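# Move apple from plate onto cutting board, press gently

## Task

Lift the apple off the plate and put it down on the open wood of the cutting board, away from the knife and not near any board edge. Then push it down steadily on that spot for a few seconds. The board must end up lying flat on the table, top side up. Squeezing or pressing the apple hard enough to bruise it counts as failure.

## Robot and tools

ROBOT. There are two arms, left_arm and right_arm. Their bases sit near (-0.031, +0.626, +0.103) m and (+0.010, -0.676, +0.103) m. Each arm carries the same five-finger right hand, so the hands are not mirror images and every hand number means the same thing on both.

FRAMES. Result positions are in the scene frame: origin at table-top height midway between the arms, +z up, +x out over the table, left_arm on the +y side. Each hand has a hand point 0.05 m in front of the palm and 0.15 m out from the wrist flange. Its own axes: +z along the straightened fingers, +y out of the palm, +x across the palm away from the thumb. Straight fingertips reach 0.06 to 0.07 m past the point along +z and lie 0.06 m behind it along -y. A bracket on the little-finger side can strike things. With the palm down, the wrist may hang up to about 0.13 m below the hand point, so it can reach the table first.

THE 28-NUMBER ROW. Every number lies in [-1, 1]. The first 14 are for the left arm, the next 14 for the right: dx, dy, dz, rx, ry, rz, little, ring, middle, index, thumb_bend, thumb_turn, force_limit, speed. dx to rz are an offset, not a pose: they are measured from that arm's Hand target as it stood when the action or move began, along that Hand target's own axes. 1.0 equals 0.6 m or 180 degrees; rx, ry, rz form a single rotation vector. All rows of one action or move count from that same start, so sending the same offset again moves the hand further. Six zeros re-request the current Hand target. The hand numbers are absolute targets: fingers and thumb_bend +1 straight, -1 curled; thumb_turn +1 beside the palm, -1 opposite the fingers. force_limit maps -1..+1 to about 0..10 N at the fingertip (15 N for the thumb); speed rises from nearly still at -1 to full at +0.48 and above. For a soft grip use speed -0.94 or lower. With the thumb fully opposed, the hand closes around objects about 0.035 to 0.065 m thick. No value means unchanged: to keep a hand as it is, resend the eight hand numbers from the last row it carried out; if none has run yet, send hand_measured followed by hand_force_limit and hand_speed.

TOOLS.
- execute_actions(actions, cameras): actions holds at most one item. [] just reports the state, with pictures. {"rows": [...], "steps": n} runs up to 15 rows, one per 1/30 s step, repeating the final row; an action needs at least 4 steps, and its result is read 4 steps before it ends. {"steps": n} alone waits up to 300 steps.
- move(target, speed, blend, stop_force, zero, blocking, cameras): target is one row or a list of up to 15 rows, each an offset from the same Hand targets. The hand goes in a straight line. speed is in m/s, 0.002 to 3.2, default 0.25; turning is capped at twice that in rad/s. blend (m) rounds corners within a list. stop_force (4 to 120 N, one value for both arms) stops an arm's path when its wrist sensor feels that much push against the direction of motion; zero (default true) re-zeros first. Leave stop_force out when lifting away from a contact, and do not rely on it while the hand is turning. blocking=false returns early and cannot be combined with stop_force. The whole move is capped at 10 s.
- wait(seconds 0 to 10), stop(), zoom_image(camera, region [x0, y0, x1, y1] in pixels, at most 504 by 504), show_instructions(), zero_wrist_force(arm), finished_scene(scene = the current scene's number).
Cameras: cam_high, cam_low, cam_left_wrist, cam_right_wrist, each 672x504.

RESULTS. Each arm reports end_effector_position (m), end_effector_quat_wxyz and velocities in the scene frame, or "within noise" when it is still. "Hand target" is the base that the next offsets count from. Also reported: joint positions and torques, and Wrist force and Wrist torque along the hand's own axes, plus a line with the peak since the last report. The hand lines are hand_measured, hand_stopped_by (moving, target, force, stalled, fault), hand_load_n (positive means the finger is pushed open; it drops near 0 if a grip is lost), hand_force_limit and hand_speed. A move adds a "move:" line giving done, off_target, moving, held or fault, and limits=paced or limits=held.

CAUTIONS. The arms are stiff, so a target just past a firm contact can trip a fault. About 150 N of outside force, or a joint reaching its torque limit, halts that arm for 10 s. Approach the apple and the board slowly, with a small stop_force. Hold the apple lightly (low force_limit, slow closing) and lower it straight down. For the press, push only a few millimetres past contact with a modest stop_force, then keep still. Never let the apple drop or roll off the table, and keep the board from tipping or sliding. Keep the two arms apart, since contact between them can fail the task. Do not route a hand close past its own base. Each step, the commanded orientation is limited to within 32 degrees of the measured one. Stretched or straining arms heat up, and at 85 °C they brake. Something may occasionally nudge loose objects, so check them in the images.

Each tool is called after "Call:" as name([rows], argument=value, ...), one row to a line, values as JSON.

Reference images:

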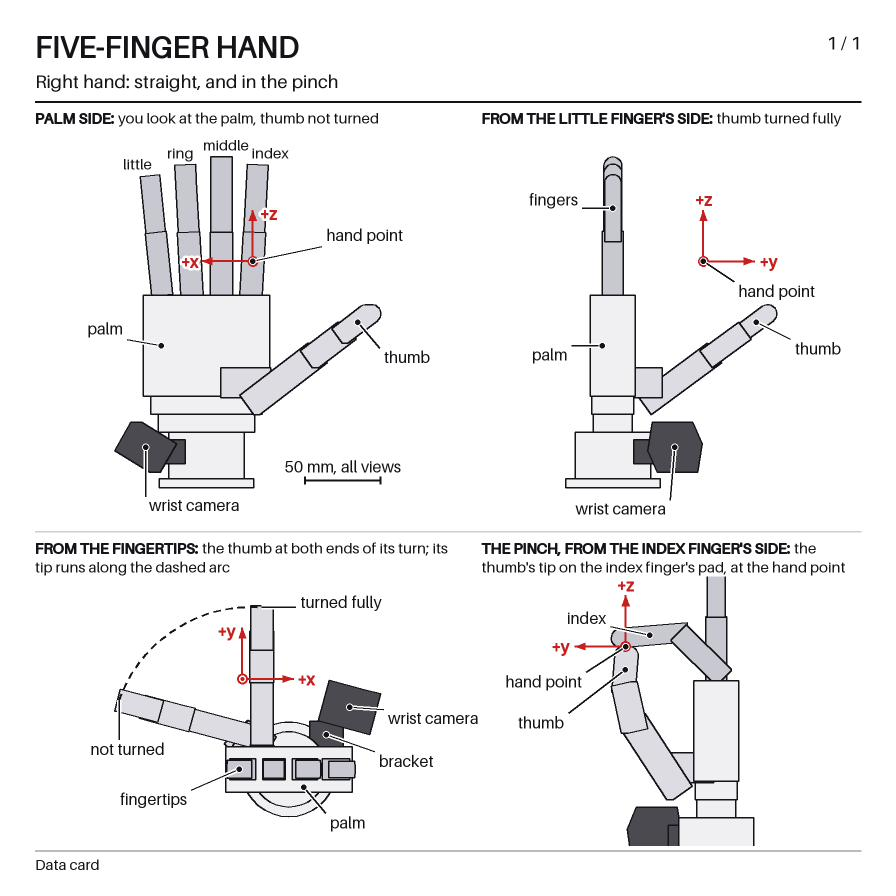

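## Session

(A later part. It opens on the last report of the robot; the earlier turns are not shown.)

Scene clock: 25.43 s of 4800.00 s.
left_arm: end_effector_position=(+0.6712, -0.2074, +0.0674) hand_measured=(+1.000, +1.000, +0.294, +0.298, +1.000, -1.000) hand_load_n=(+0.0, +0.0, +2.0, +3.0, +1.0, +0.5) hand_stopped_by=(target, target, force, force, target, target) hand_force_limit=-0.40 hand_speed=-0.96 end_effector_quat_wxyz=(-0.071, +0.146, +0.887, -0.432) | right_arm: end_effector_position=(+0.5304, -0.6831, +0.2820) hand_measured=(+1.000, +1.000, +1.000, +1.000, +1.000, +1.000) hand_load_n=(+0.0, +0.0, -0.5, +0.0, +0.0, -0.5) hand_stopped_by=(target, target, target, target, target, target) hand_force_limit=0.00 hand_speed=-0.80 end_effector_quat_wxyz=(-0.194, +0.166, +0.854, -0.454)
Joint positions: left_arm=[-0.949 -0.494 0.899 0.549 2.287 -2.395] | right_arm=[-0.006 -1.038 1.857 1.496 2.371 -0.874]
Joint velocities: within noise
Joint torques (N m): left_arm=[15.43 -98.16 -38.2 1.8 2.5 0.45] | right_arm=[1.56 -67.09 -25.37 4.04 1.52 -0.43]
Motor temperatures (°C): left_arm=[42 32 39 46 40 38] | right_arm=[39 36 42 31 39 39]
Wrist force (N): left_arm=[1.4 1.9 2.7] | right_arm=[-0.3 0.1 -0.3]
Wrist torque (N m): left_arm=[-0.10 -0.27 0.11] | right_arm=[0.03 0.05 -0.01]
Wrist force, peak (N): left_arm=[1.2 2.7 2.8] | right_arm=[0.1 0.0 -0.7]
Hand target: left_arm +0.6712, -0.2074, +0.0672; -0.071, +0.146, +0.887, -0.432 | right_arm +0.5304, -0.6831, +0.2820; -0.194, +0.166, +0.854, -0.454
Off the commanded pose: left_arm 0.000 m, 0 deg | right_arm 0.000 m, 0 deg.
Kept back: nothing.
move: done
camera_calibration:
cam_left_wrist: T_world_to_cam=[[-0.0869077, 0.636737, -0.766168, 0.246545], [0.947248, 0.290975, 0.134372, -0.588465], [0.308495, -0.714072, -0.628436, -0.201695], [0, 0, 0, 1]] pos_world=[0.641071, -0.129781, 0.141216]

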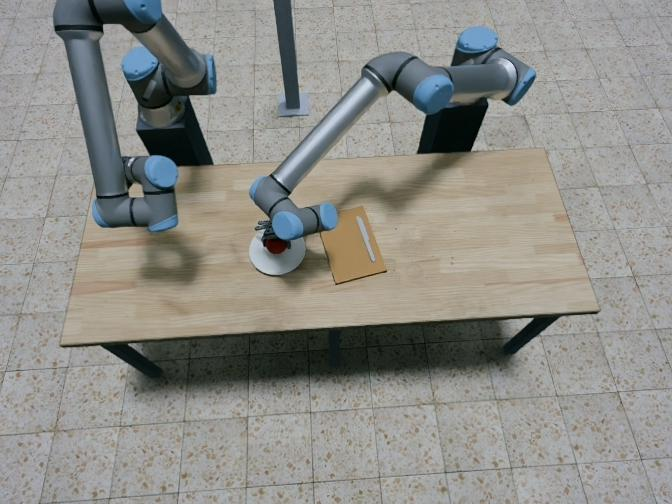

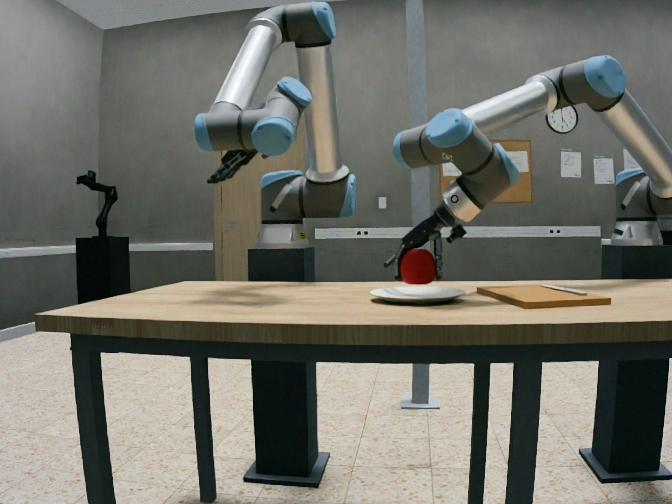

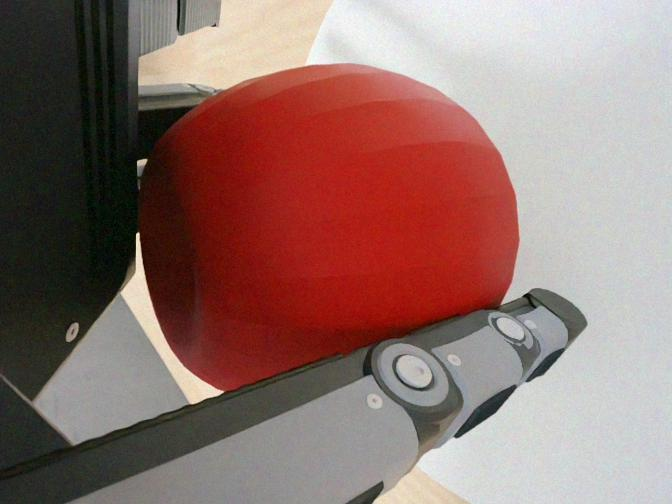

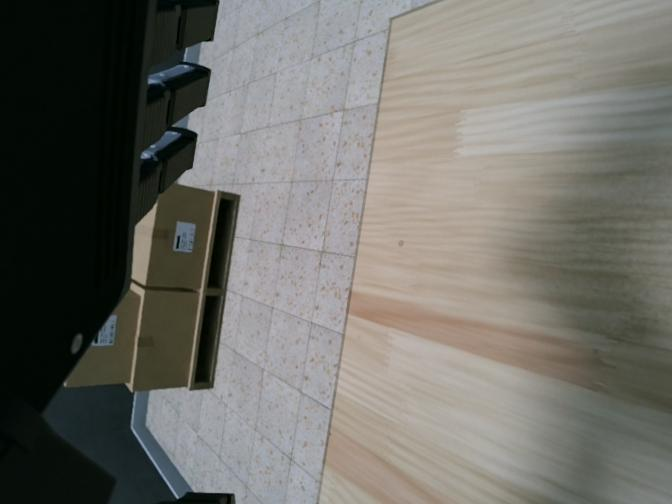

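Call:
move([
  [0,-0.0657,-0.0513,0,0,0,1,1,-0.05,-0.05,1,-1,-0.4,-0.96,0,0,0,0,0,0,1,1,1,1,1,1,0,-0.8],
  [0.1343,0.1935,-0.3827,0,0,0,1,1,-0.05,-0.05,1,-1,-0.4,-0.96,0,0,0,0,0,0,1,1,1,1,1,1,0,-0.8],
], speed=[0.05,0.08], blend=[0.03,0])

Call:
zoom_image(camera="cam_high", region=[270, 180, 430, 300])

Call:
zoom_image(camera="cam_low", region=[450, 180, 630, 315])

Scene clock: 30.33 s of 4800.00 s.
left_arm: end_effector_position=(+0.6758, +0.0577, +0.1172) hand_measured=(+1.000, +1.000, +0.294, +0.298, +1.000, -1.000) hand_load_n=(+0.0, +0.0, +2.0, +3.0, +1.0, +0.0) hand_stopped_by=(target, target, force, force, target, target) hand_force_limit=-0.40 hand_speed=-0.96 end_effector_quat_wxyz=(-0.071, +0.146, +0.887, -0.432) | right_arm: end_effector_position=(+0.5304, -0.6831, +0.2820) hand_measured=(+1.000, +1.000, +1.000, +1.000, +1.000, +1.000) hand_load_n=(+0.0, +0.0, +0.0, +0.0, +0.0, +0.0) hand_stopped_by=(target, target, target, target, target, target) hand_force_limit=0.00 hand_speed=-0.80 end_effector_quat_wxyz=(-0.194, +0.166, +0.854, -0.454)
Joint positions: left_arm=[-0.739 -0.748 1.343 0.536 2.393 -2.142] | right_arm=[-0.006 -1.038 1.857 1.496 2.371 -0.874]
Joint velocities: within noise
Joint torques (N m): left_arm=[-12.68 -80.52 -37.54 3.32 -0.12 -2.31] | right_arm=[-1.28 -65.74 -25.09 3.52 1.51 -0.11]
Motor temperatures (°C): left_arm=[42 32 39 46 40 38] | right_arm=[39 36 42 31 39 39]
Wrist force (N): left_arm=[1.0 2.2 2.1] | right_arm=[-0.1 -0.1 -0.3]
Wrist torque (N m): left_arm=[0.00 -0.19 0.15] | right_arm=[0.00 0.02 0.00]
Wrist force, peak (N): left_arm=[1.6 2.7 3.1] | right_arm=[-0.3 0.0 -0.9]
Hand target: left_arm +0.6758, +0.0575, +0.1171; -0.071, +0.146, +0.887, -0.432 | right_arm +0.5304, -0.6831, +0.2820; -0.194, +0.166, +0.854, -0.454
Off the commanded pose: left_arm 0.000 m, 0 deg | right_arm 0.000 m, 0 deg.
Kept back: nothing.
move: done; blend cut to 0.025 m at target 1
camera_calibration:
cam_left_wrist: T_world_to_cam=[[-0.0869586, 0.636666, -0.766221, 0.11643], [0.947266, 0.290965, 0.134262, -0.676655], [0.308424, -0.71414, -0.628394, 0.0175932], [0, 0, 0, 1]] pos_world=[0.645671, 0.13532, 0.191116]

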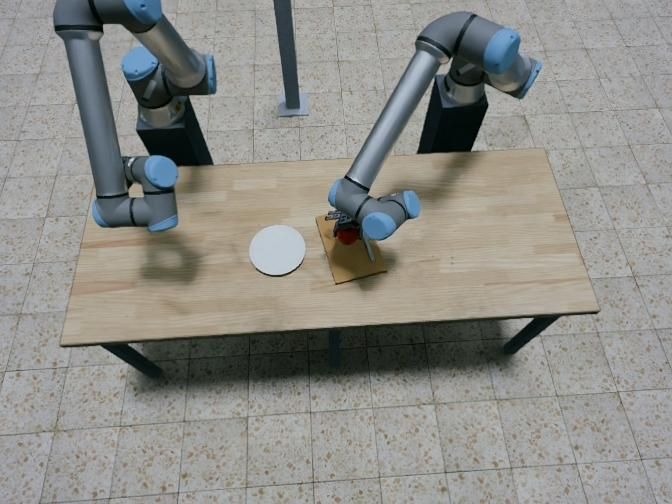

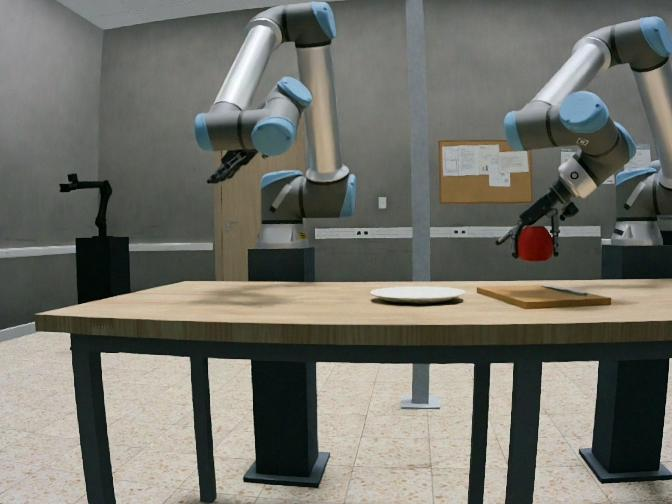

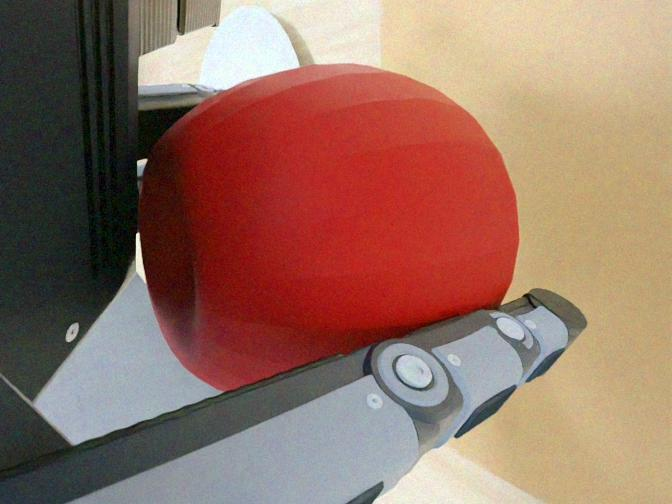

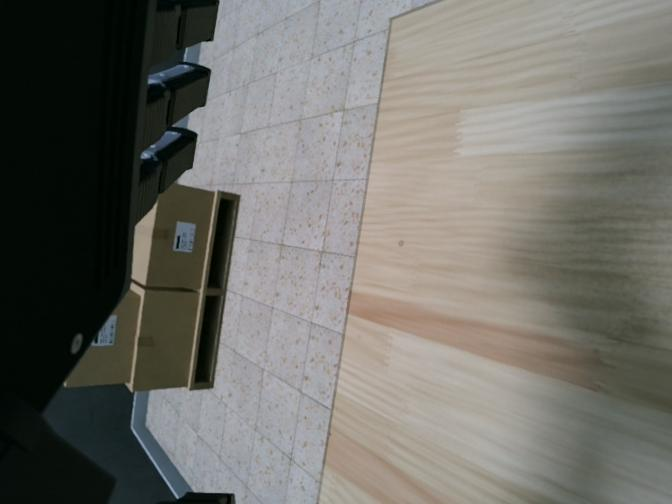

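Scaled by 3.150 from the camera's 672x504 image, which has a finer 960x720 frame.

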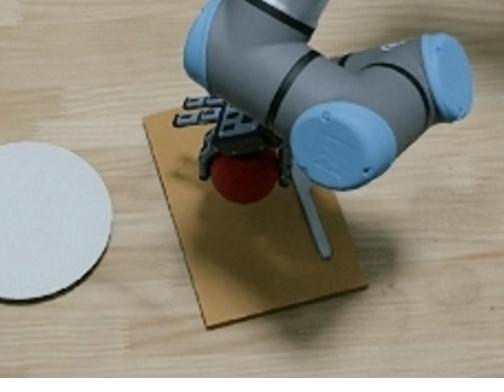

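Scaled by 2.800 from the camera's 672x504 image, which has a finer 960x720 frame.

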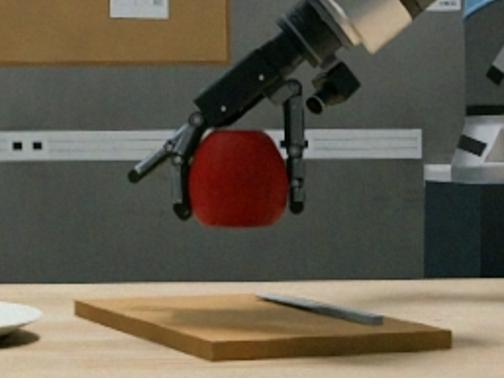

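Call:
move(target=[0,0.0657,0.0513,0,0,0,1,1,-0.05,-0.05,1,-1,-0.4,-0.96,0,0,0,0,0,0,1,1,1,1,1,1,0,-0.8], speed=0.05, stop_force=10)

Call:
zoom_image(camera="cam_low", region=[450, 180, 630, 315])

Call:
zoom_image(camera="cam_high", region=[270, 180, 430, 300])

Scene clock: 32.90 s of 4800.00 s.
left_arm: end_effector_position=(+0.6758, +0.0576, +0.0671) hand_measured=(+1.000, +1.000, +0.294, +0.298, +1.000, -1.000) hand_load_n=(+0.0, +0.0, +2.5, +3.0, +1.0, +0.5) hand_stopped_by=(target, target, force, force, target, target) hand_force_limit=-0.40 hand_speed=-0.96 end_effector_quat_wxyz=(-0.071, +0.146, +0.887, -0.432) | right_arm: end_effector_position=(+0.5304, -0.6831, +0.2820) hand_measured=(+1.000, +1.000, +1.000, +1.000, +1.000, +1.000) hand_load_n=(+0.0, +0.0, +0.0, +0.0, +0.0, +0.0) hand_stopped_by=(target, target, target, target, target, target) hand_force_limit=0.00 hand_speed=-0.80 end_effector_quat_wxyz=(-0.194, +0.166, +0.854, -0.454)
Joint positions: left_arm=[-0.74 -0.699 1.353 0.477 2.393 -2.143] | right_arm=[-0.006 -1.038 1.857 1.496 2.371 -0.874]
Joint velocities: within noise
Joint torques (N m): left_arm=[-3.88 -99.66 -35.12 6.01 1.29 -2.03] | right_arm=[-0.3 -67.21 -24.89 3.5 1.15 -0.53]
Motor temperatures (°C): left_arm=[42 32 39 46 40 38] | right_arm=[39 36 42 31 39 39]
Wrist force (N): left_arm=[1.3 2.3 2.0] | right_arm=[-0.4 -0.1 -0.3]
Wrist torque (N m): left_arm=[-0.01 -0.22 0.13] | right_arm=[-0.01 0.07 -0.02]
Wrist force, peak (N): left_arm=[1.4 2.9 2.3] | right_arm=[-0.2 -0.2 -0.8]
Hand target: left_arm +0.6758, +0.0576, +0.0671; -0.071, +0.146, +0.887, -0.432 | right_arm +0.5304, -0.6831, +0.2820; -0.194, +0.166, +0.854, -0.454
Off the commanded pose: left_arm 0.000 m, 0 deg | right_arm 0.000 m, 0 deg.
Kept back: nothing.
move: done
camera_calibration:
cam_left_wrist: T_world_to_cam=[[-0.0869077, 0.636737, -0.766168, 0.0780563], [0.947248, 0.290975, 0.134372, -0.669904], [0.308495, -0.714072, -0.628436, -0.0140105], [0, 0, 0, 1]] pos_world=[0.645671, 0.135219, 0.141016]

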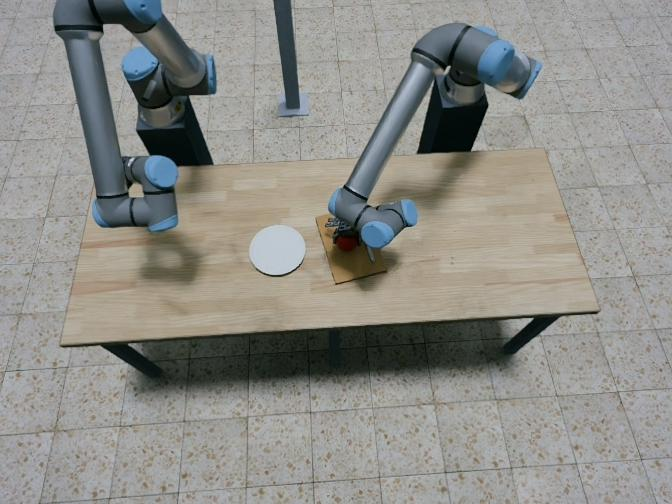

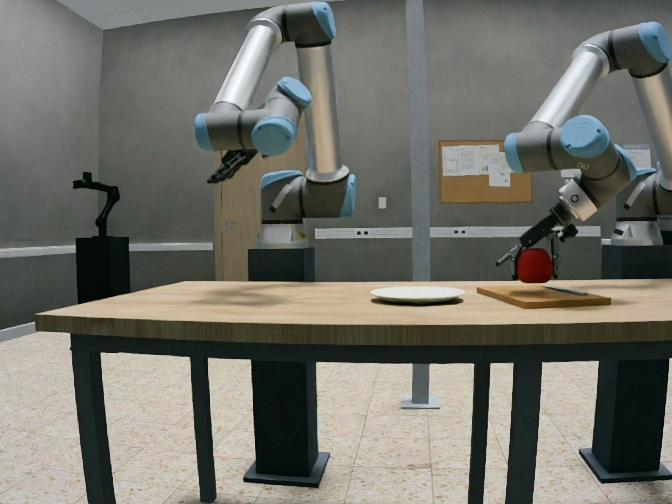

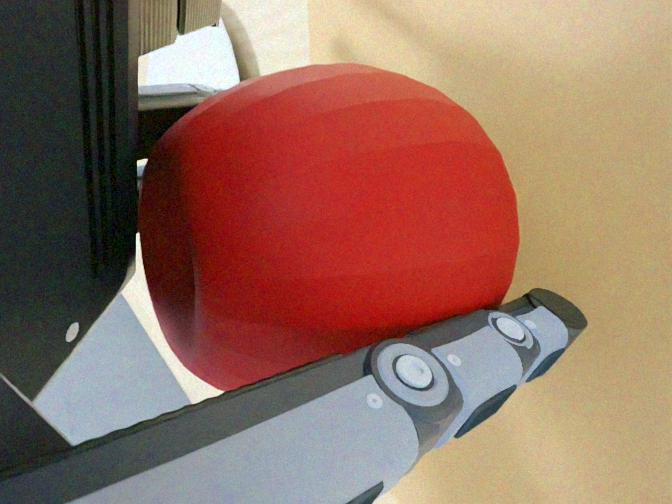

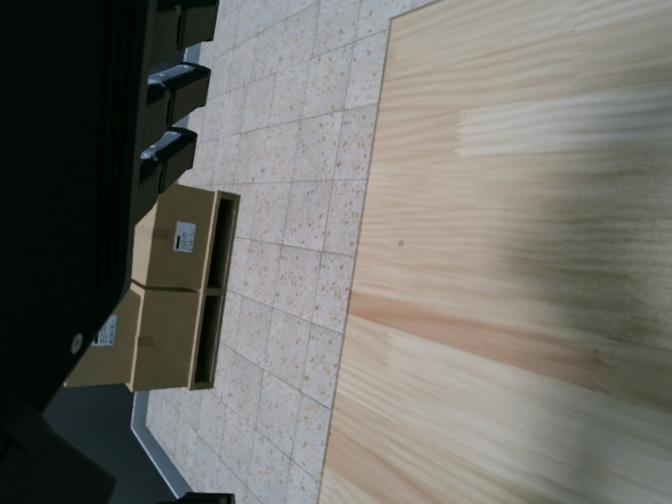

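Scaled by 2.800 from the camera's 672x504 image, which has a finer 960x720 frame.

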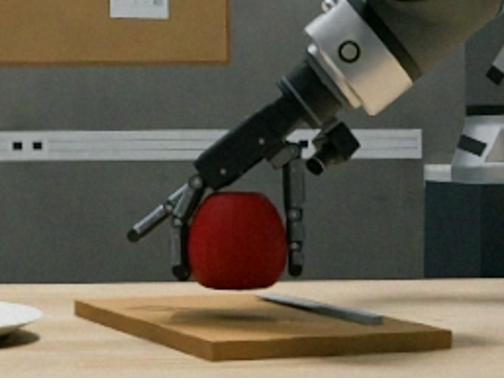

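Scaled by 3.150 from the camera's 672x504 image, which has a finer 960x720 frame.

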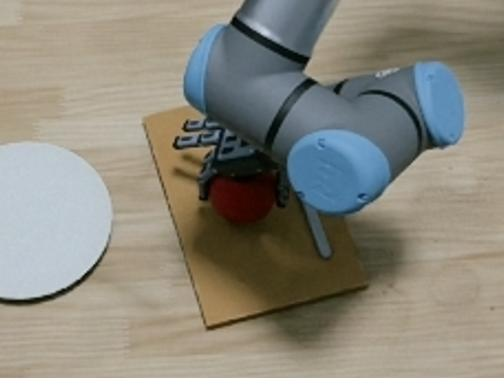

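Call:
move(target=[0,0.0394,0.0308,0,0,0,1,1,-0.05,-0.05,1,-1,-0.4,-0.96,0,0,0,0,0,0,1,1,1,1,1,1,0,-0.8], speed=0.008, stop_force=5)

Call:
zoom_image(camera="cam_low", region=[450, 180, 630, 315])

Call:
zoom_image(camera="cam_high", region=[270, 180, 430, 300])

Scene clock: 37.00 s of 4800.00 s.
left_arm: end_effector_position=(+0.6758, +0.0576, +0.0440) hand_measured=(+1.000, +1.000, +0.294, +0.298, +1.000, -1.000) hand_load_n=(+0.0, +0.0, +2.0, +3.0, +1.0, -0.5) hand_stopped_by=(target, target, force, force, target, target) hand_force_limit=-0.40 hand_speed=-0.96 end_effector_quat_wxyz=(-0.071, +0.146, +0.887, -0.432) | right_arm: end_effector_position=(+0.5304, -0.6831, +0.2820) hand_measured=(+1.000, +1.000, +1.000, +1.000, +1.000, +1.000) hand_load_n=(+0.0, +0.0, +0.0, +0.0, +0.0, -0.5) hand_stopped_by=(target, target, target, target, target, target) hand_force_limit=0.00 hand_speed=-0.80 end_effector_quat_wxyz=(-0.194, +0.166, +0.854, -0.454)
Joint positions: left_arm=[-0.74 -0.675 1.355 0.45 2.393 -2.143] | right_arm=[-0.006 -1.038 1.857 1.496 2.371 -0.874]
Joint velocities: within noise
Joint torques (N m): left_arm=[4.02 -95.16 -24.46 5.84 1.98 -2.09] | right_arm=[-0.18 -65.77 -25.12 3.87 1.18 0.05]
Motor temperatures (°C): left_arm=[42 32 39 46 40 38] | right_arm=[39 36 42 31 39 39]
Wrist force (N): left_arm=[2.5 -2.0 -2.4] | right_arm=[0.1 0.0 -0.2]
Wrist torque (N m): left_arm=[0.04 -0.17 0.12] | right_arm=[0.01 -0.01 0.01]
Wrist force, peak (N): left_arm=[2.5 -7.2 -5.8] | right_arm=[0.1 -0.1 -0.8]
Hand target: left_arm +0.6758, +0.0576, +0.0440; -0.071, +0.146, +0.887, -0.432 (not the last commanded pose) | right_arm +0.5304, -0.6831, +0.2820; -0.194, +0.166, +0.854, -0.454
Off the commanded pose: left_arm 0.007 m, 0 deg | right_arm 0.000 m, 0 deg.
Kept back: nothing.
move: contact (left_arm)
camera_calibration:
cam_left_wrist: T_world_to_cam=[[-0.0869077, 0.636737, -0.766168, 0.0603579], [0.947248, 0.290975, 0.134372, -0.6668], [0.308495, -0.714072, -0.628436, -0.0285273], [0, 0, 0, 1]] pos_world=[0.645671, 0.135219, 0.117916]

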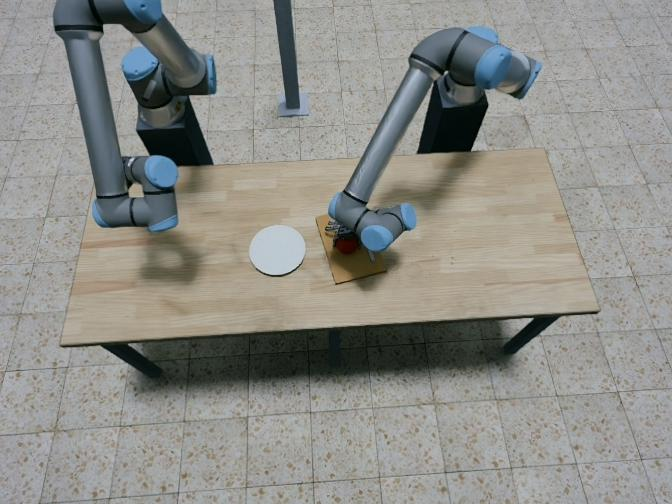

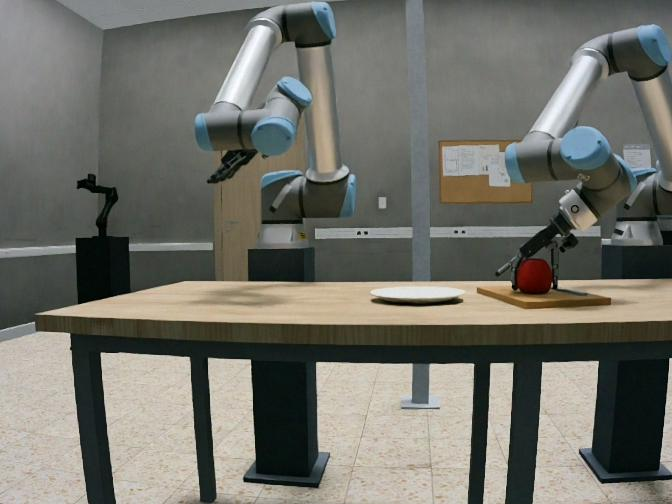

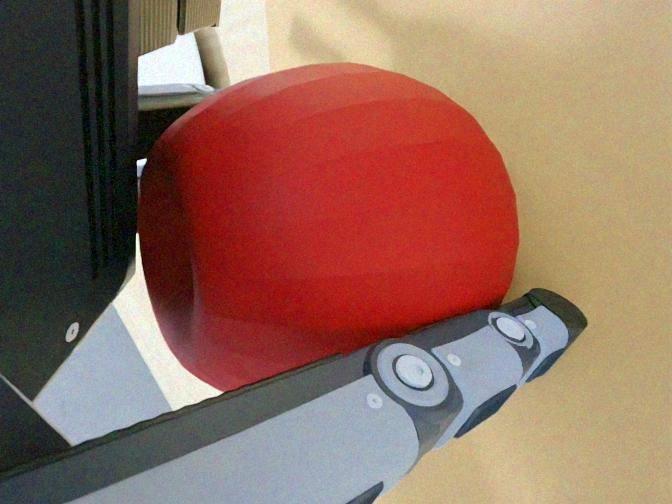

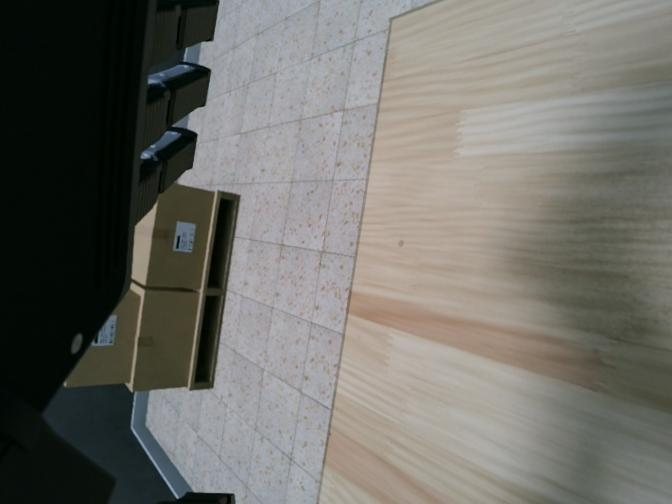

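Scaled by 2.800 from the camera's 672x504 image, which has a finer 960x720 frame.

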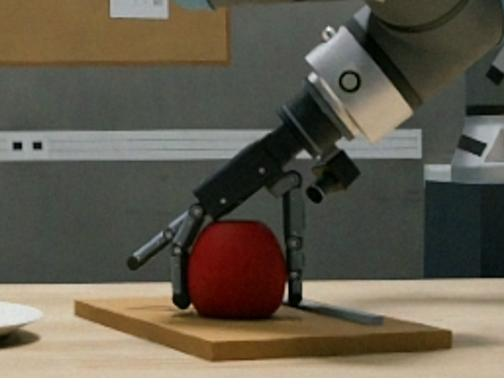

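Scaled by 3.150 from the camera's 672x504 image, which has a finer 960x720 frame.

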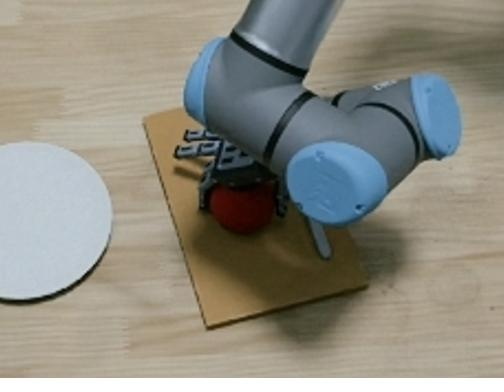

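Call:
move(target=[0,0.0066,0.0051,0,0,0,1,1,-0.05,-0.05,1,-1,-0.4,-0.96,0,0,0,0,0,0,1,1,1,1,1,1,0,-0.8], speed=0.003, stop_force=7, cameras=["cam_low"])

Call:
wait(seconds=0.5, cameras=[])

Scene clock: 38.43 s of 4800.00 s.
left_arm: end_effector_position=(+0.6758, +0.0576, +0.0436) hand_measured=(+1.000, +1.000, +0.294, +0.298, +1.000, -1.000) hand_load_n=(+0.0, +0.0, +2.0, +2.5, +1.0, -0.5) hand_stopped_by=(target, target, force, force, target, target) hand_force_limit=-0.40 hand_speed=-0.96 end_effector_quat_wxyz=(-0.071, +0.146, +0.887, -0.432) | right_arm: end_effector_position=(+0.5304, -0.6831, +0.2820) hand_measured=(+1.000, +1.000, +1.000, +1.000, +1.000, +1.000) hand_load_n=(-0.5, +0.0, +0.0, +0.0, +0.0, -0.5) hand_stopped_by=(target, target, target, target, target, target) hand_force_limit=0.00 hand_speed=-0.80 end_effector_quat_wxyz=(-0.194, +0.166, +0.854, -0.454)
Joint positions: left_arm=[-0.74 -0.675 1.355 0.45 2.393 -2.143] | right_arm=[-0.006 -1.038 1.857 1.496 2.371 -0.874]
Joint velocities: within noise
Joint torques (N m): left_arm=[5.47 -91.8 -23.68 5.61 1.78 -1.9] | right_arm=[0.64 -64.59 -25.04 3.62 1.09 -0.44]
Motor temperatures (°C): left_arm=[42 32 39 46 40 38] | right_arm=[39 36 42 31 39 39]
Wrist force (N): left_arm=[2.7 -7.4 -7.4] | right_arm=[0.2 0.1 -0.1]
Wrist torque (N m): left_arm=[-0.14 -0.16 0.08] | right_arm=[0.02 -0.02 0.02]
Wrist force, peak (N): left_arm=[2.8 -8.8 -8.8] | right_arm=[-0.4 0.2 -0.6]
Hand target: left_arm +0.6758, +0.0576, +0.0436; -0.071, +0.146, +0.887, -0.432 (not the last commanded pose) | right_arm +0.5304, -0.6831, +0.2820; -0.194, +0.166, +0.854, -0.454
Off the commanded pose: left_arm 0.005 m, 0 deg | right_arm 0.000 m, 0 deg.
Kept back: nothing.
move: contact (left_arm)
Images, in order (width x height): cam_low 672x504.

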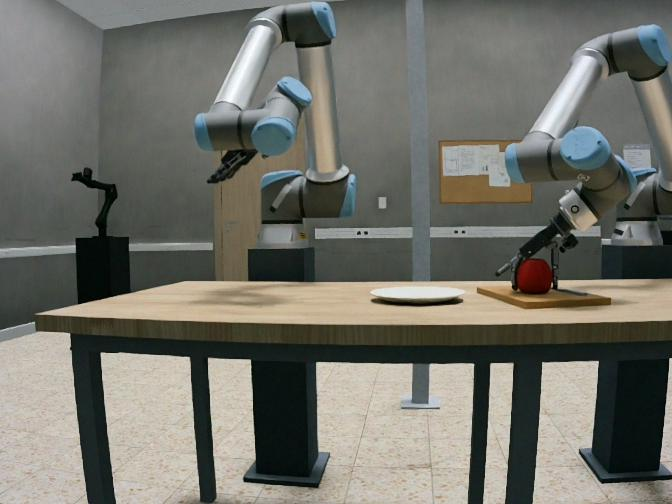

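Scene clock: 38.93 s of 4800.00 s.
left_arm: end_effector_position=(+0.6758, +0.0576, +0.0436) hand_measured=(+1.000, +1.000, +0.294, +0.298, +1.000, -1.000) hand_load_n=(+0.0, +0.0, +2.0, +3.0, +1.0, -0.5) hand_stopped_by=(target, target, force, force, target, target) hand_force_limit=-0.40 hand_speed=-0.96 end_effector_quat_wxyz=(-0.071, +0.146, +0.887, -0.432) | right_arm: end_effector_position=(+0.5304, -0.6831, +0.2820) hand_measured=(+1.000, +1.000, +1.000, +1.000, +1.000, +1.000) hand_load_n=(+0.0, -0.5, +0.0, +0.0, +0.0, -0.5) hand_stopped_by=(target, target, target, target, target, target) hand_force_limit=0.00 hand_speed=-0.80 end_effector_quat_wxyz=(-0.194, +0.166, +0.854, -0.454)
Joint positions: left_arm=[-0.74 -0.675 1.355 0.45 2.393 -2.143] | right_arm=[-0.006 -1.038 1.857 1.496 2.371 -0.874]
Joint velocities: within noise
Joint torques (N m): left_arm=[5.13 -90.93 -24.81 5.36 1.6 -1.7] | right_arm=[0.68 -63.26 -25.7 3.57 1.12 -0.08]
Motor temperatures (°C): left_arm=[42 32 39 46 40 38] | right_arm=[39 36 42 31 39 39]
Wrist force (N): left_arm=[2.6 -7.0 -7.5] | right_arm=[0.2 0.0 0.0]
Wrist torque (N m): left_arm=[-0.07 -0.15 0.09] | right_arm=[0.02 -0.04 0.02]
Wrist force, peak (N): left_arm=[2.7 -7.2 -7.5] | right_arm=[0.2 0.4 -0.4]
Hand target: left_arm +0.6758, +0.0576, +0.0436; -0.071, +0.146, +0.887, -0.432 (not the last commanded pose) | right_arm +0.5304, -0.6831, +0.2820; -0.194, +0.166, +0.854, -0.454
Off the commanded pose: left_arm 0.005 m, 0 deg | right_arm 0.000 m, 0 deg.
Steps of this call (1-15: nothing new was sent). Readings (end_effector_position of left_arm | right_arm; what the end effector reports):
1: (+0.6758, +0.0576, +0.0436) | (+0.5304, -0.6831, +0.2820) | left_arm hand_measured=(+1.000, +1.000, +0.294, +0.298, +1.000, -1.000) hand_load_n=(+0.0, +0.0, +2.0, +2.5, +1.0, -0.5) hand_stopped_by=(target, target, force, force, target, target) hand_force_limit=-0.40 hand_speed=-0.96 | right_arm hand_measured=(+1.000, +1.000, +1.000, +1.000, +1.000, +1.000) hand_load_n=(+0.0, +0.0, +0.0, +0.0, +0.0, -0.5) hand_stopped_by=(target, target, target, target, target, target) hand_force_limit=0.00 hand_speed=-0.80
2: (+0.6758, +0.0576, +0.0436) | (+0.5304, -0.6831, +0.2820) | left_arm hand_measured=(+1.000, +1.000, +0.294, +0.298, +1.000, -1.000) hand_load_n=(+0.0, +0.0, +2.0, +2.5, +1.0, -0.5) hand_stopped_by=(target, target, force, force, target, target) hand_force_limit=-0.40 hand_speed=-0.96 | right_arm hand_measured=(+1.000, +1.000, +1.000, +1.000, +1.000, +1.000) hand_load_n=(+0.0, +0.0, -0.5, +0.0, +0.0, -0.5) hand_stopped_by=(target, target, target, target, target, target) hand_force_limit=0.00 hand_speed=-0.80
4: (+0.6758, +0.0576, +0.0436) | (+0.5304, -0.6831, +0.2820) | left_arm hand_measured=(+1.000, +1.000, +0.294, +0.298, +1.000, -1.000) hand_load_n=(+0.0, +0.0, +2.0, +3.0, +1.0, -0.5) hand_stopped_by=(target, target, force, force, target, target) hand_force_limit=-0.40 hand_speed=-0.96 | right_arm hand_measured=(+1.000, +1.000, +1.000, +1.000, +1.000, +1.000) hand_load_n=(+0.0, +0.0, +0.0, +0.0, +0.0, +0.0) hand_stopped_by=(target, target, target, target, target, target) hand_force_limit=0.00 hand_speed=-0.80
8: (+0.6758, +0.0576, +0.0436) | (+0.5304, -0.6831, +0.2820) | left_arm hand_measured=(+1.000, +1.000, +0.294, +0.298, +1.000, -1.000) hand_load_n=(+0.0, +0.0, +1.5, +3.0, +1.0, -0.5) hand_stopped_by=(target, target, force, force, target, target) hand_force_limit=-0.40 hand_speed=-0.96 | right_arm hand_measured=(+1.000, +1.000, +1.000, +1.000, +1.000, +1.000) hand_load_n=(+0.0, +0.0, +0.0, +0.0, +0.0, +0.0) hand_stopped_by=(target, target, target, target, target, target) hand_force_limit=0.00 hand_speed=-0.80
15: the state above
No camera images: "cameras" was empty.

Call:
wait(seconds=5, cameras=[])

Call:
move(target=[0,0.0066,0.0051,0,0,0,1,1,-0.05,-0.05,1,-1,-0.4,-0.96,0,0,0,0,0,0,1,1,1,1,1,1,0,-0.8], speed=0.003, stop_force=4, cameras=[])

Call:
wait(seconds=5, cameras=["cam_low"])

Scene clock: 44.13 s of 4800.00 s.
left_arm: end_effector_position=(+0.6758, +0.0576, +0.0436) hand_measured=(+1.000, +1.000, +0.294, +0.298, +1.000, -1.000) hand_load_n=(+0.0, +0.0, +2.0, +3.0, +1.0, -0.5) hand_stopped_by=(target, target, force, force, target, target) hand_force_limit=-0.40 hand_speed=-0.96 end_effector_quat_wxyz=(-0.071, +0.146, +0.887, -0.432) | right_arm: end_effector_position=(+0.5304, -0.6831, +0.2820) hand_measured=(+1.000, +1.000, +1.000, +1.000, +1.000, +1.000) hand_load_n=(+0.0, +0.0, +0.0, +0.0, +0.0, +0.0) hand_stopped_by=(target, target, target, target, target, target) hand_force_limit=0.00 hand_speed=-0.80 end_effector_quat_wxyz=(-0.194, +0.166, +0.854, -0.454)
Joint positions: left_arm=[-0.74 -0.675 1.355 0.45 2.393 -2.143] | right_arm=[-0.006 -1.038 1.857 1.496 2.371 -0.874]
Joint velocities: within noise
Joint torques (N m): left_arm=[5.89 -90.12 -30.33 4.55 1.04 -1.92] | right_arm=[0.96 -66.16 -25.18 3.87 1.23 -0.02]
Motor temperatures (°C): left_arm=[42 32 39 46 40 38] | right_arm=[39 36 42 31 39 39]
Wrist force (N): left_arm=[2.6 -6.7 -7.2] | right_arm=[0.3 -0.2 -0.3]
Wrist torque (N m): left_arm=[-0.12 -0.14 0.07] | right_arm=[-0.01 -0.05 0.01]
Wrist force, peak (N): left_arm=[2.8 -7.6 -7.5] | right_arm=[-0.3 -0.1 -0.7]
Hand target: left_arm +0.6758, +0.0576, +0.0436; -0.071, +0.146, +0.887, -0.432 (not the last commanded pose) | right_arm +0.5304, -0.6831, +0.2820; -0.194, +0.166, +0.854, -0.454
Off the commanded pose: left_arm 0.005 m, 0 deg | right_arm 0.000 m, 0 deg.
Steps of this call (1-156: nothing new was sent). Readings (end_effector_position of left_arm | right_arm; what the end effector reports):
1: (+0.6758, +0.0576, +0.0436) | (+0.5304, -0.6831, +0.2820) | left_arm hand_measured=(+1.000, +1.000, +0.294, +0.298, +1.000, -1.000) hand_load_n=(+0.0, +0.0, +2.0, +3.0, +1.0, -0.5) hand_stopped_by=(target, target, force, force, target, target) hand_force_limit=-0.40 hand_speed=-0.96 | right_arm hand_measured=(+1.000, +1.000, +1.000, +1.000, +1.000, +1.000) hand_load_n=(-0.5, +0.0, +0.0, +0.0, +0.0, +0.0) hand_stopped_by=(target, target, target, target, target, target) hand_force_limit=0.00 hand_speed=-0.80
2: (+0.6758, +0.0576, +0.0436) | (+0.5304, -0.6831, +0.2820) | left_arm hand_measured=(+1.000, +1.000, +0.294, +0.298, +1.000, -1.000) hand_load_n=(+0.0, +0.0, +2.0, +3.0, +1.0, -0.5) hand_stopped_by=(target, target, force, force, target, target) hand_force_limit=-0.40 hand_speed=-0.96 | right_arm hand_measured=(+1.000, +1.000, +1.000, +1.000, +1.000, +1.000) hand_load_n=(+0.0, +0.0, +0.0, +0.0, +0.0, +0.0) hand_stopped_by=(target, target, target, target, target, target) hand_force_limit=0.00 hand_speed=-0.80
4: (+0.6758, +0.0576, +0.0436) | (+0.5304, -0.6831, +0.2820) | left_arm hand_measured=(+1.000, +1.000, +0.294, +0.298, +1.000, -1.000) hand_load_n=(+0.0, +0.0, +1.5, +3.0, +1.0, -0.5) hand_stopped_by=(target, target, force, force, target, target) hand_force_limit=-0.40 hand_speed=-0.96 | right_arm hand_measured=(+1.000, +1.000, +1.000, +1.000, +1.000, +1.000) hand_load_n=(+0.0, +0.0, +0.0, +0.0, +0.0, +0.0) hand_stopped_by=(target, target, target, target, target, target) hand_force_limit=0.00 hand_speed=-0.80
8: (+0.6758, +0.0576, +0.0436) | (+0.5304, -0.6831, +0.2820) | left_arm hand_measured=(+1.000, +1.000, +0.294, +0.298, +1.000, -1.000) hand_load_n=(+0.0, +0.0, +2.0, +3.0, +1.0, -0.5) hand_stopped_by=(target, target, force, force, target, target) hand_force_limit=-0.40 hand_speed=-0.96 | right_arm hand_measured=(+1.000, +1.000, +1.000, +1.000, +1.000, +1.000) hand_load_n=(+0.0, +0.0, +0.0, +0.0, +0.0, +0.0) hand_stopped_by=(target, target, target, target, target, target) hand_force_limit=0.00 hand_speed=-0.80
156: the state above
No camera images: "cameras" was empty.

Scene clock: 45.30 s of 4800.00 s.
left_arm: end_effector_position=(+0.6758, +0.0576, +0.0431) hand_measured=(+1.000, +1.000, +0.294, +0.298, +1.000, -1.000) hand_load_n=(+0.0, -0.5, +2.0, +3.0, +1.0, -0.5) hand_stopped_by=(target, target, force, force, target, target) hand_force_limit=-0.40 hand_speed=-0.96 end_effector_quat_wxyz=(-0.071, +0.146, +0.887, -0.432) | right_arm: end_effector_position=(+0.5304, -0.6831, +0.2820) hand_measured=(+1.000, +1.000, +1.000, +1.000, +1.000, +1.000) hand_load_n=(+0.0, +0.0, +0.0, +0.0, +0.0, +0.0) hand_stopped_by=(target, target, target, target, target, target) hand_force_limit=0.00 hand_speed=-0.80 end_effector_quat_wxyz=(-0.194, +0.166, +0.854, -0.454)
Joint positions: left_arm=[-0.74 -0.674 1.355 0.449 2.393 -2.143] | right_arm=[-0.006 -1.038 1.857 1.496 2.371 -0.874]
Joint velocities: within noise
Joint torques (N m): left_arm=[5.89 -90.7 -26.03 5.17 1.07 -1.76] | right_arm=[-1.68 -65.62 -26.51 3.86 0.82 -0.01]
Motor temperatures (°C): left_arm=[42 32 39 45 40 38] | right_arm=[39 36 42 31 39 39]
Wrist force (N): left_arm=[2.8 -8.4 -9.8] | right_arm=[0.1 0.0 -0.2]
Wrist torque (N m): left_arm=[-0.10 -0.15 0.09] | right_arm=[0.03 -0.01 0.01]
Wrist force, peak (N): left_arm=[2.2 -10.2 -11.3] | right_arm=[-0.3 -0.5 0.0]
Hand target: left_arm +0.6758, +0.0576, +0.0431; -0.071, +0.146, +0.887, -0.432 (not the last commanded pose) | right_arm +0.5304, -0.6831, +0.2820; -0.194, +0.166, +0.854, -0.454
Off the commanded pose: left_arm 0.005 m, 0 deg | right_arm 0.000 m, 0 deg.
Kept back: nothing.
move: contact (left_arm)
No camera images: "cameras" was empty.

Scene clock: 50.30 s of 4800.00 s.
left_arm: end_effector_position=(+0.6758, +0.0576, +0.0431) hand_measured=(+1.000, +1.000, +0.294, +0.298, +1.000, -1.000) hand_load_n=(+0.0, +0.0, +2.0, +2.5, +1.0, -0.5) hand_stopped_by=(target, target, force, force, target, target) hand_force_limit=-0.40 hand_speed=-0.96 end_effector_quat_wxyz=(-0.071, +0.146, +0.887, -0.432) | right_arm: end_effector_position=(+0.5304, -0.6831, +0.2820) hand_measured=(+1.000, +1.000, +1.000, +1.000, +1.000, +1.000) hand_load_n=(+0.0, +0.0, +0.0, +0.0, +0.0, -0.5) hand_stopped_by=(target, target, target, target, target, target) hand_force_limit=0.00 hand_speed=-0.80 end_effector_quat_wxyz=(-0.194, +0.166, +0.854, -0.454)
Joint positions: left_arm=[-0.74 -0.674 1.355 0.449 2.393 -2.143] | right_arm=[-0.006 -1.038 1.857 1.496 2.371 -0.874]
Joint velocities: within noise
Joint torques (N m): left_arm=[6.2 -88.45 -20.76 5.24 1.38 -1.87] | right_arm=[-0.94 -65.35 -25.81 3.91 1.21 -0.15]
Motor temperatures (°C): left_arm=[42 32 39 45 40 38] | right_arm=[39 36 41 31 39 39]
Wrist force (N): left_arm=[2.7 -7.6 -9.4] | right_arm=[0.1 0.1 -0.7]
Wrist torque (N m): left_arm=[-0.13 -0.14 0.08] | right_arm=[0.05 0.01 0.01]
Wrist force, peak (N): left_arm=[2.6 -8.7 -10.0] | right_arm=[-0.1 -0.4 -0.7]
Hand target: left_arm +0.6758, +0.0576, +0.0431; -0.071, +0.146, +0.887, -0.432 (not the last commanded pose) | right_arm +0.5304, -0.6831, +0.2820; -0.194, +0.166, +0.854, -0.454
Off the commanded pose: left_arm 0.005 m, 0 deg | right_arm 0.000 m, 0 deg.
Steps of this call (1-150: nothing new was sent). Readings (end_effector_position of left_arm | right_arm; what the end effector reports):
1: (+0.6758, +0.0576, +0.0431) | (+0.5304, -0.6831, +0.2820) | left_arm hand_measured=(+1.000, +1.000, +0.294, +0.298, +1.000, -1.000) hand_load_n=(+0.0, -0.5, +2.0, +2.5, +1.0, -0.5) hand_stopped_by=(target, target, force, force, target, target) hand_force_limit=-0.40 hand_speed=-0.96 | right_arm hand_measured=(+1.000, +1.000, +1.000, +1.000, +1.000, +1.000) hand_load_n=(+0.0, +0.0, +0.0, +0.0, +0.0, -0.5) hand_stopped_by=(target, target, target, target, target, target) hand_force_limit=0.00 hand_speed=-0.80
2: (+0.6758, +0.0576, +0.0431) | (+0.5304, -0.6831, +0.2820) | left_arm hand_measured=(+1.000, +1.000, +0.294, +0.298, +1.000, -1.000) hand_load_n=(+0.0, +0.0, +2.0, +2.5, +1.0, -0.5) hand_stopped_by=(target, target, force, force, target, target) hand_force_limit=-0.40 hand_speed=-0.96 | right_arm hand_measured=(+1.000, +1.000, +1.000, +1.000, +1.000, +1.000) hand_load_n=(+0.0, +0.0, +0.0, +0.0, +0.0, +0.0) hand_stopped_by=(target, target, target, target, target, target) hand_force_limit=0.00 hand_speed=-0.80
4: (+0.6758, +0.0576, +0.0431) | (+0.5304, -0.6831, +0.2820) | left_arm hand_measured=(+1.000, +1.000, +0.294, +0.298, +1.000, -1.000) hand_load_n=(+0.0, +0.0, +2.0, +2.5, +1.0, -0.5) hand_stopped_by=(target, target, force, force, target, target) hand_force_limit=-0.40 hand_speed=-0.96 | right_arm hand_measured=(+1.000, +1.000, +1.000, +1.000, +1.000, +1.000) hand_load_n=(+0.0, -0.5, +0.0, +0.0, +0.0, +0.0) hand_stopped_by=(target, target, target, target, target, target) hand_force_limit=0.00 hand_speed=-0.80
8: (+0.6758, +0.0576, +0.0431) | (+0.5304, -0.6831, +0.2820) | left_arm hand_measured=(+1.000, +1.000, +0.294, +0.298, +1.000, -1.000) hand_load_n=(+0.0, +0.0, +1.5, +2.5, +1.5, -0.5) hand_stopped_by=(target, target, force, force, target, target) hand_force_limit=-0.40 hand_speed=-0.96 | right_arm hand_measured=(+1.000, +1.000, +1.000, +1.000, +1.000, +1.000) hand_load_n=(+0.0, +0.0, +0.0, +0.0, +0.0, +0.0) hand_stopped_by=(target, target, target, target, target, target) hand_force_limit=0.00 hand_speed=-0.80
150: the state above
Images, in order (width x height): cam_low 672x504.

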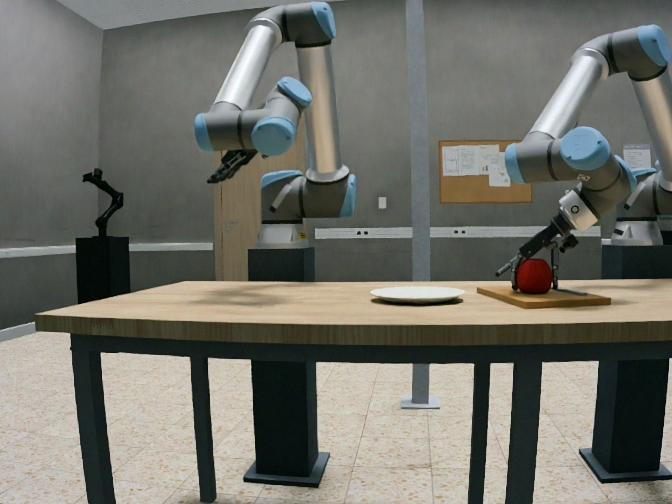

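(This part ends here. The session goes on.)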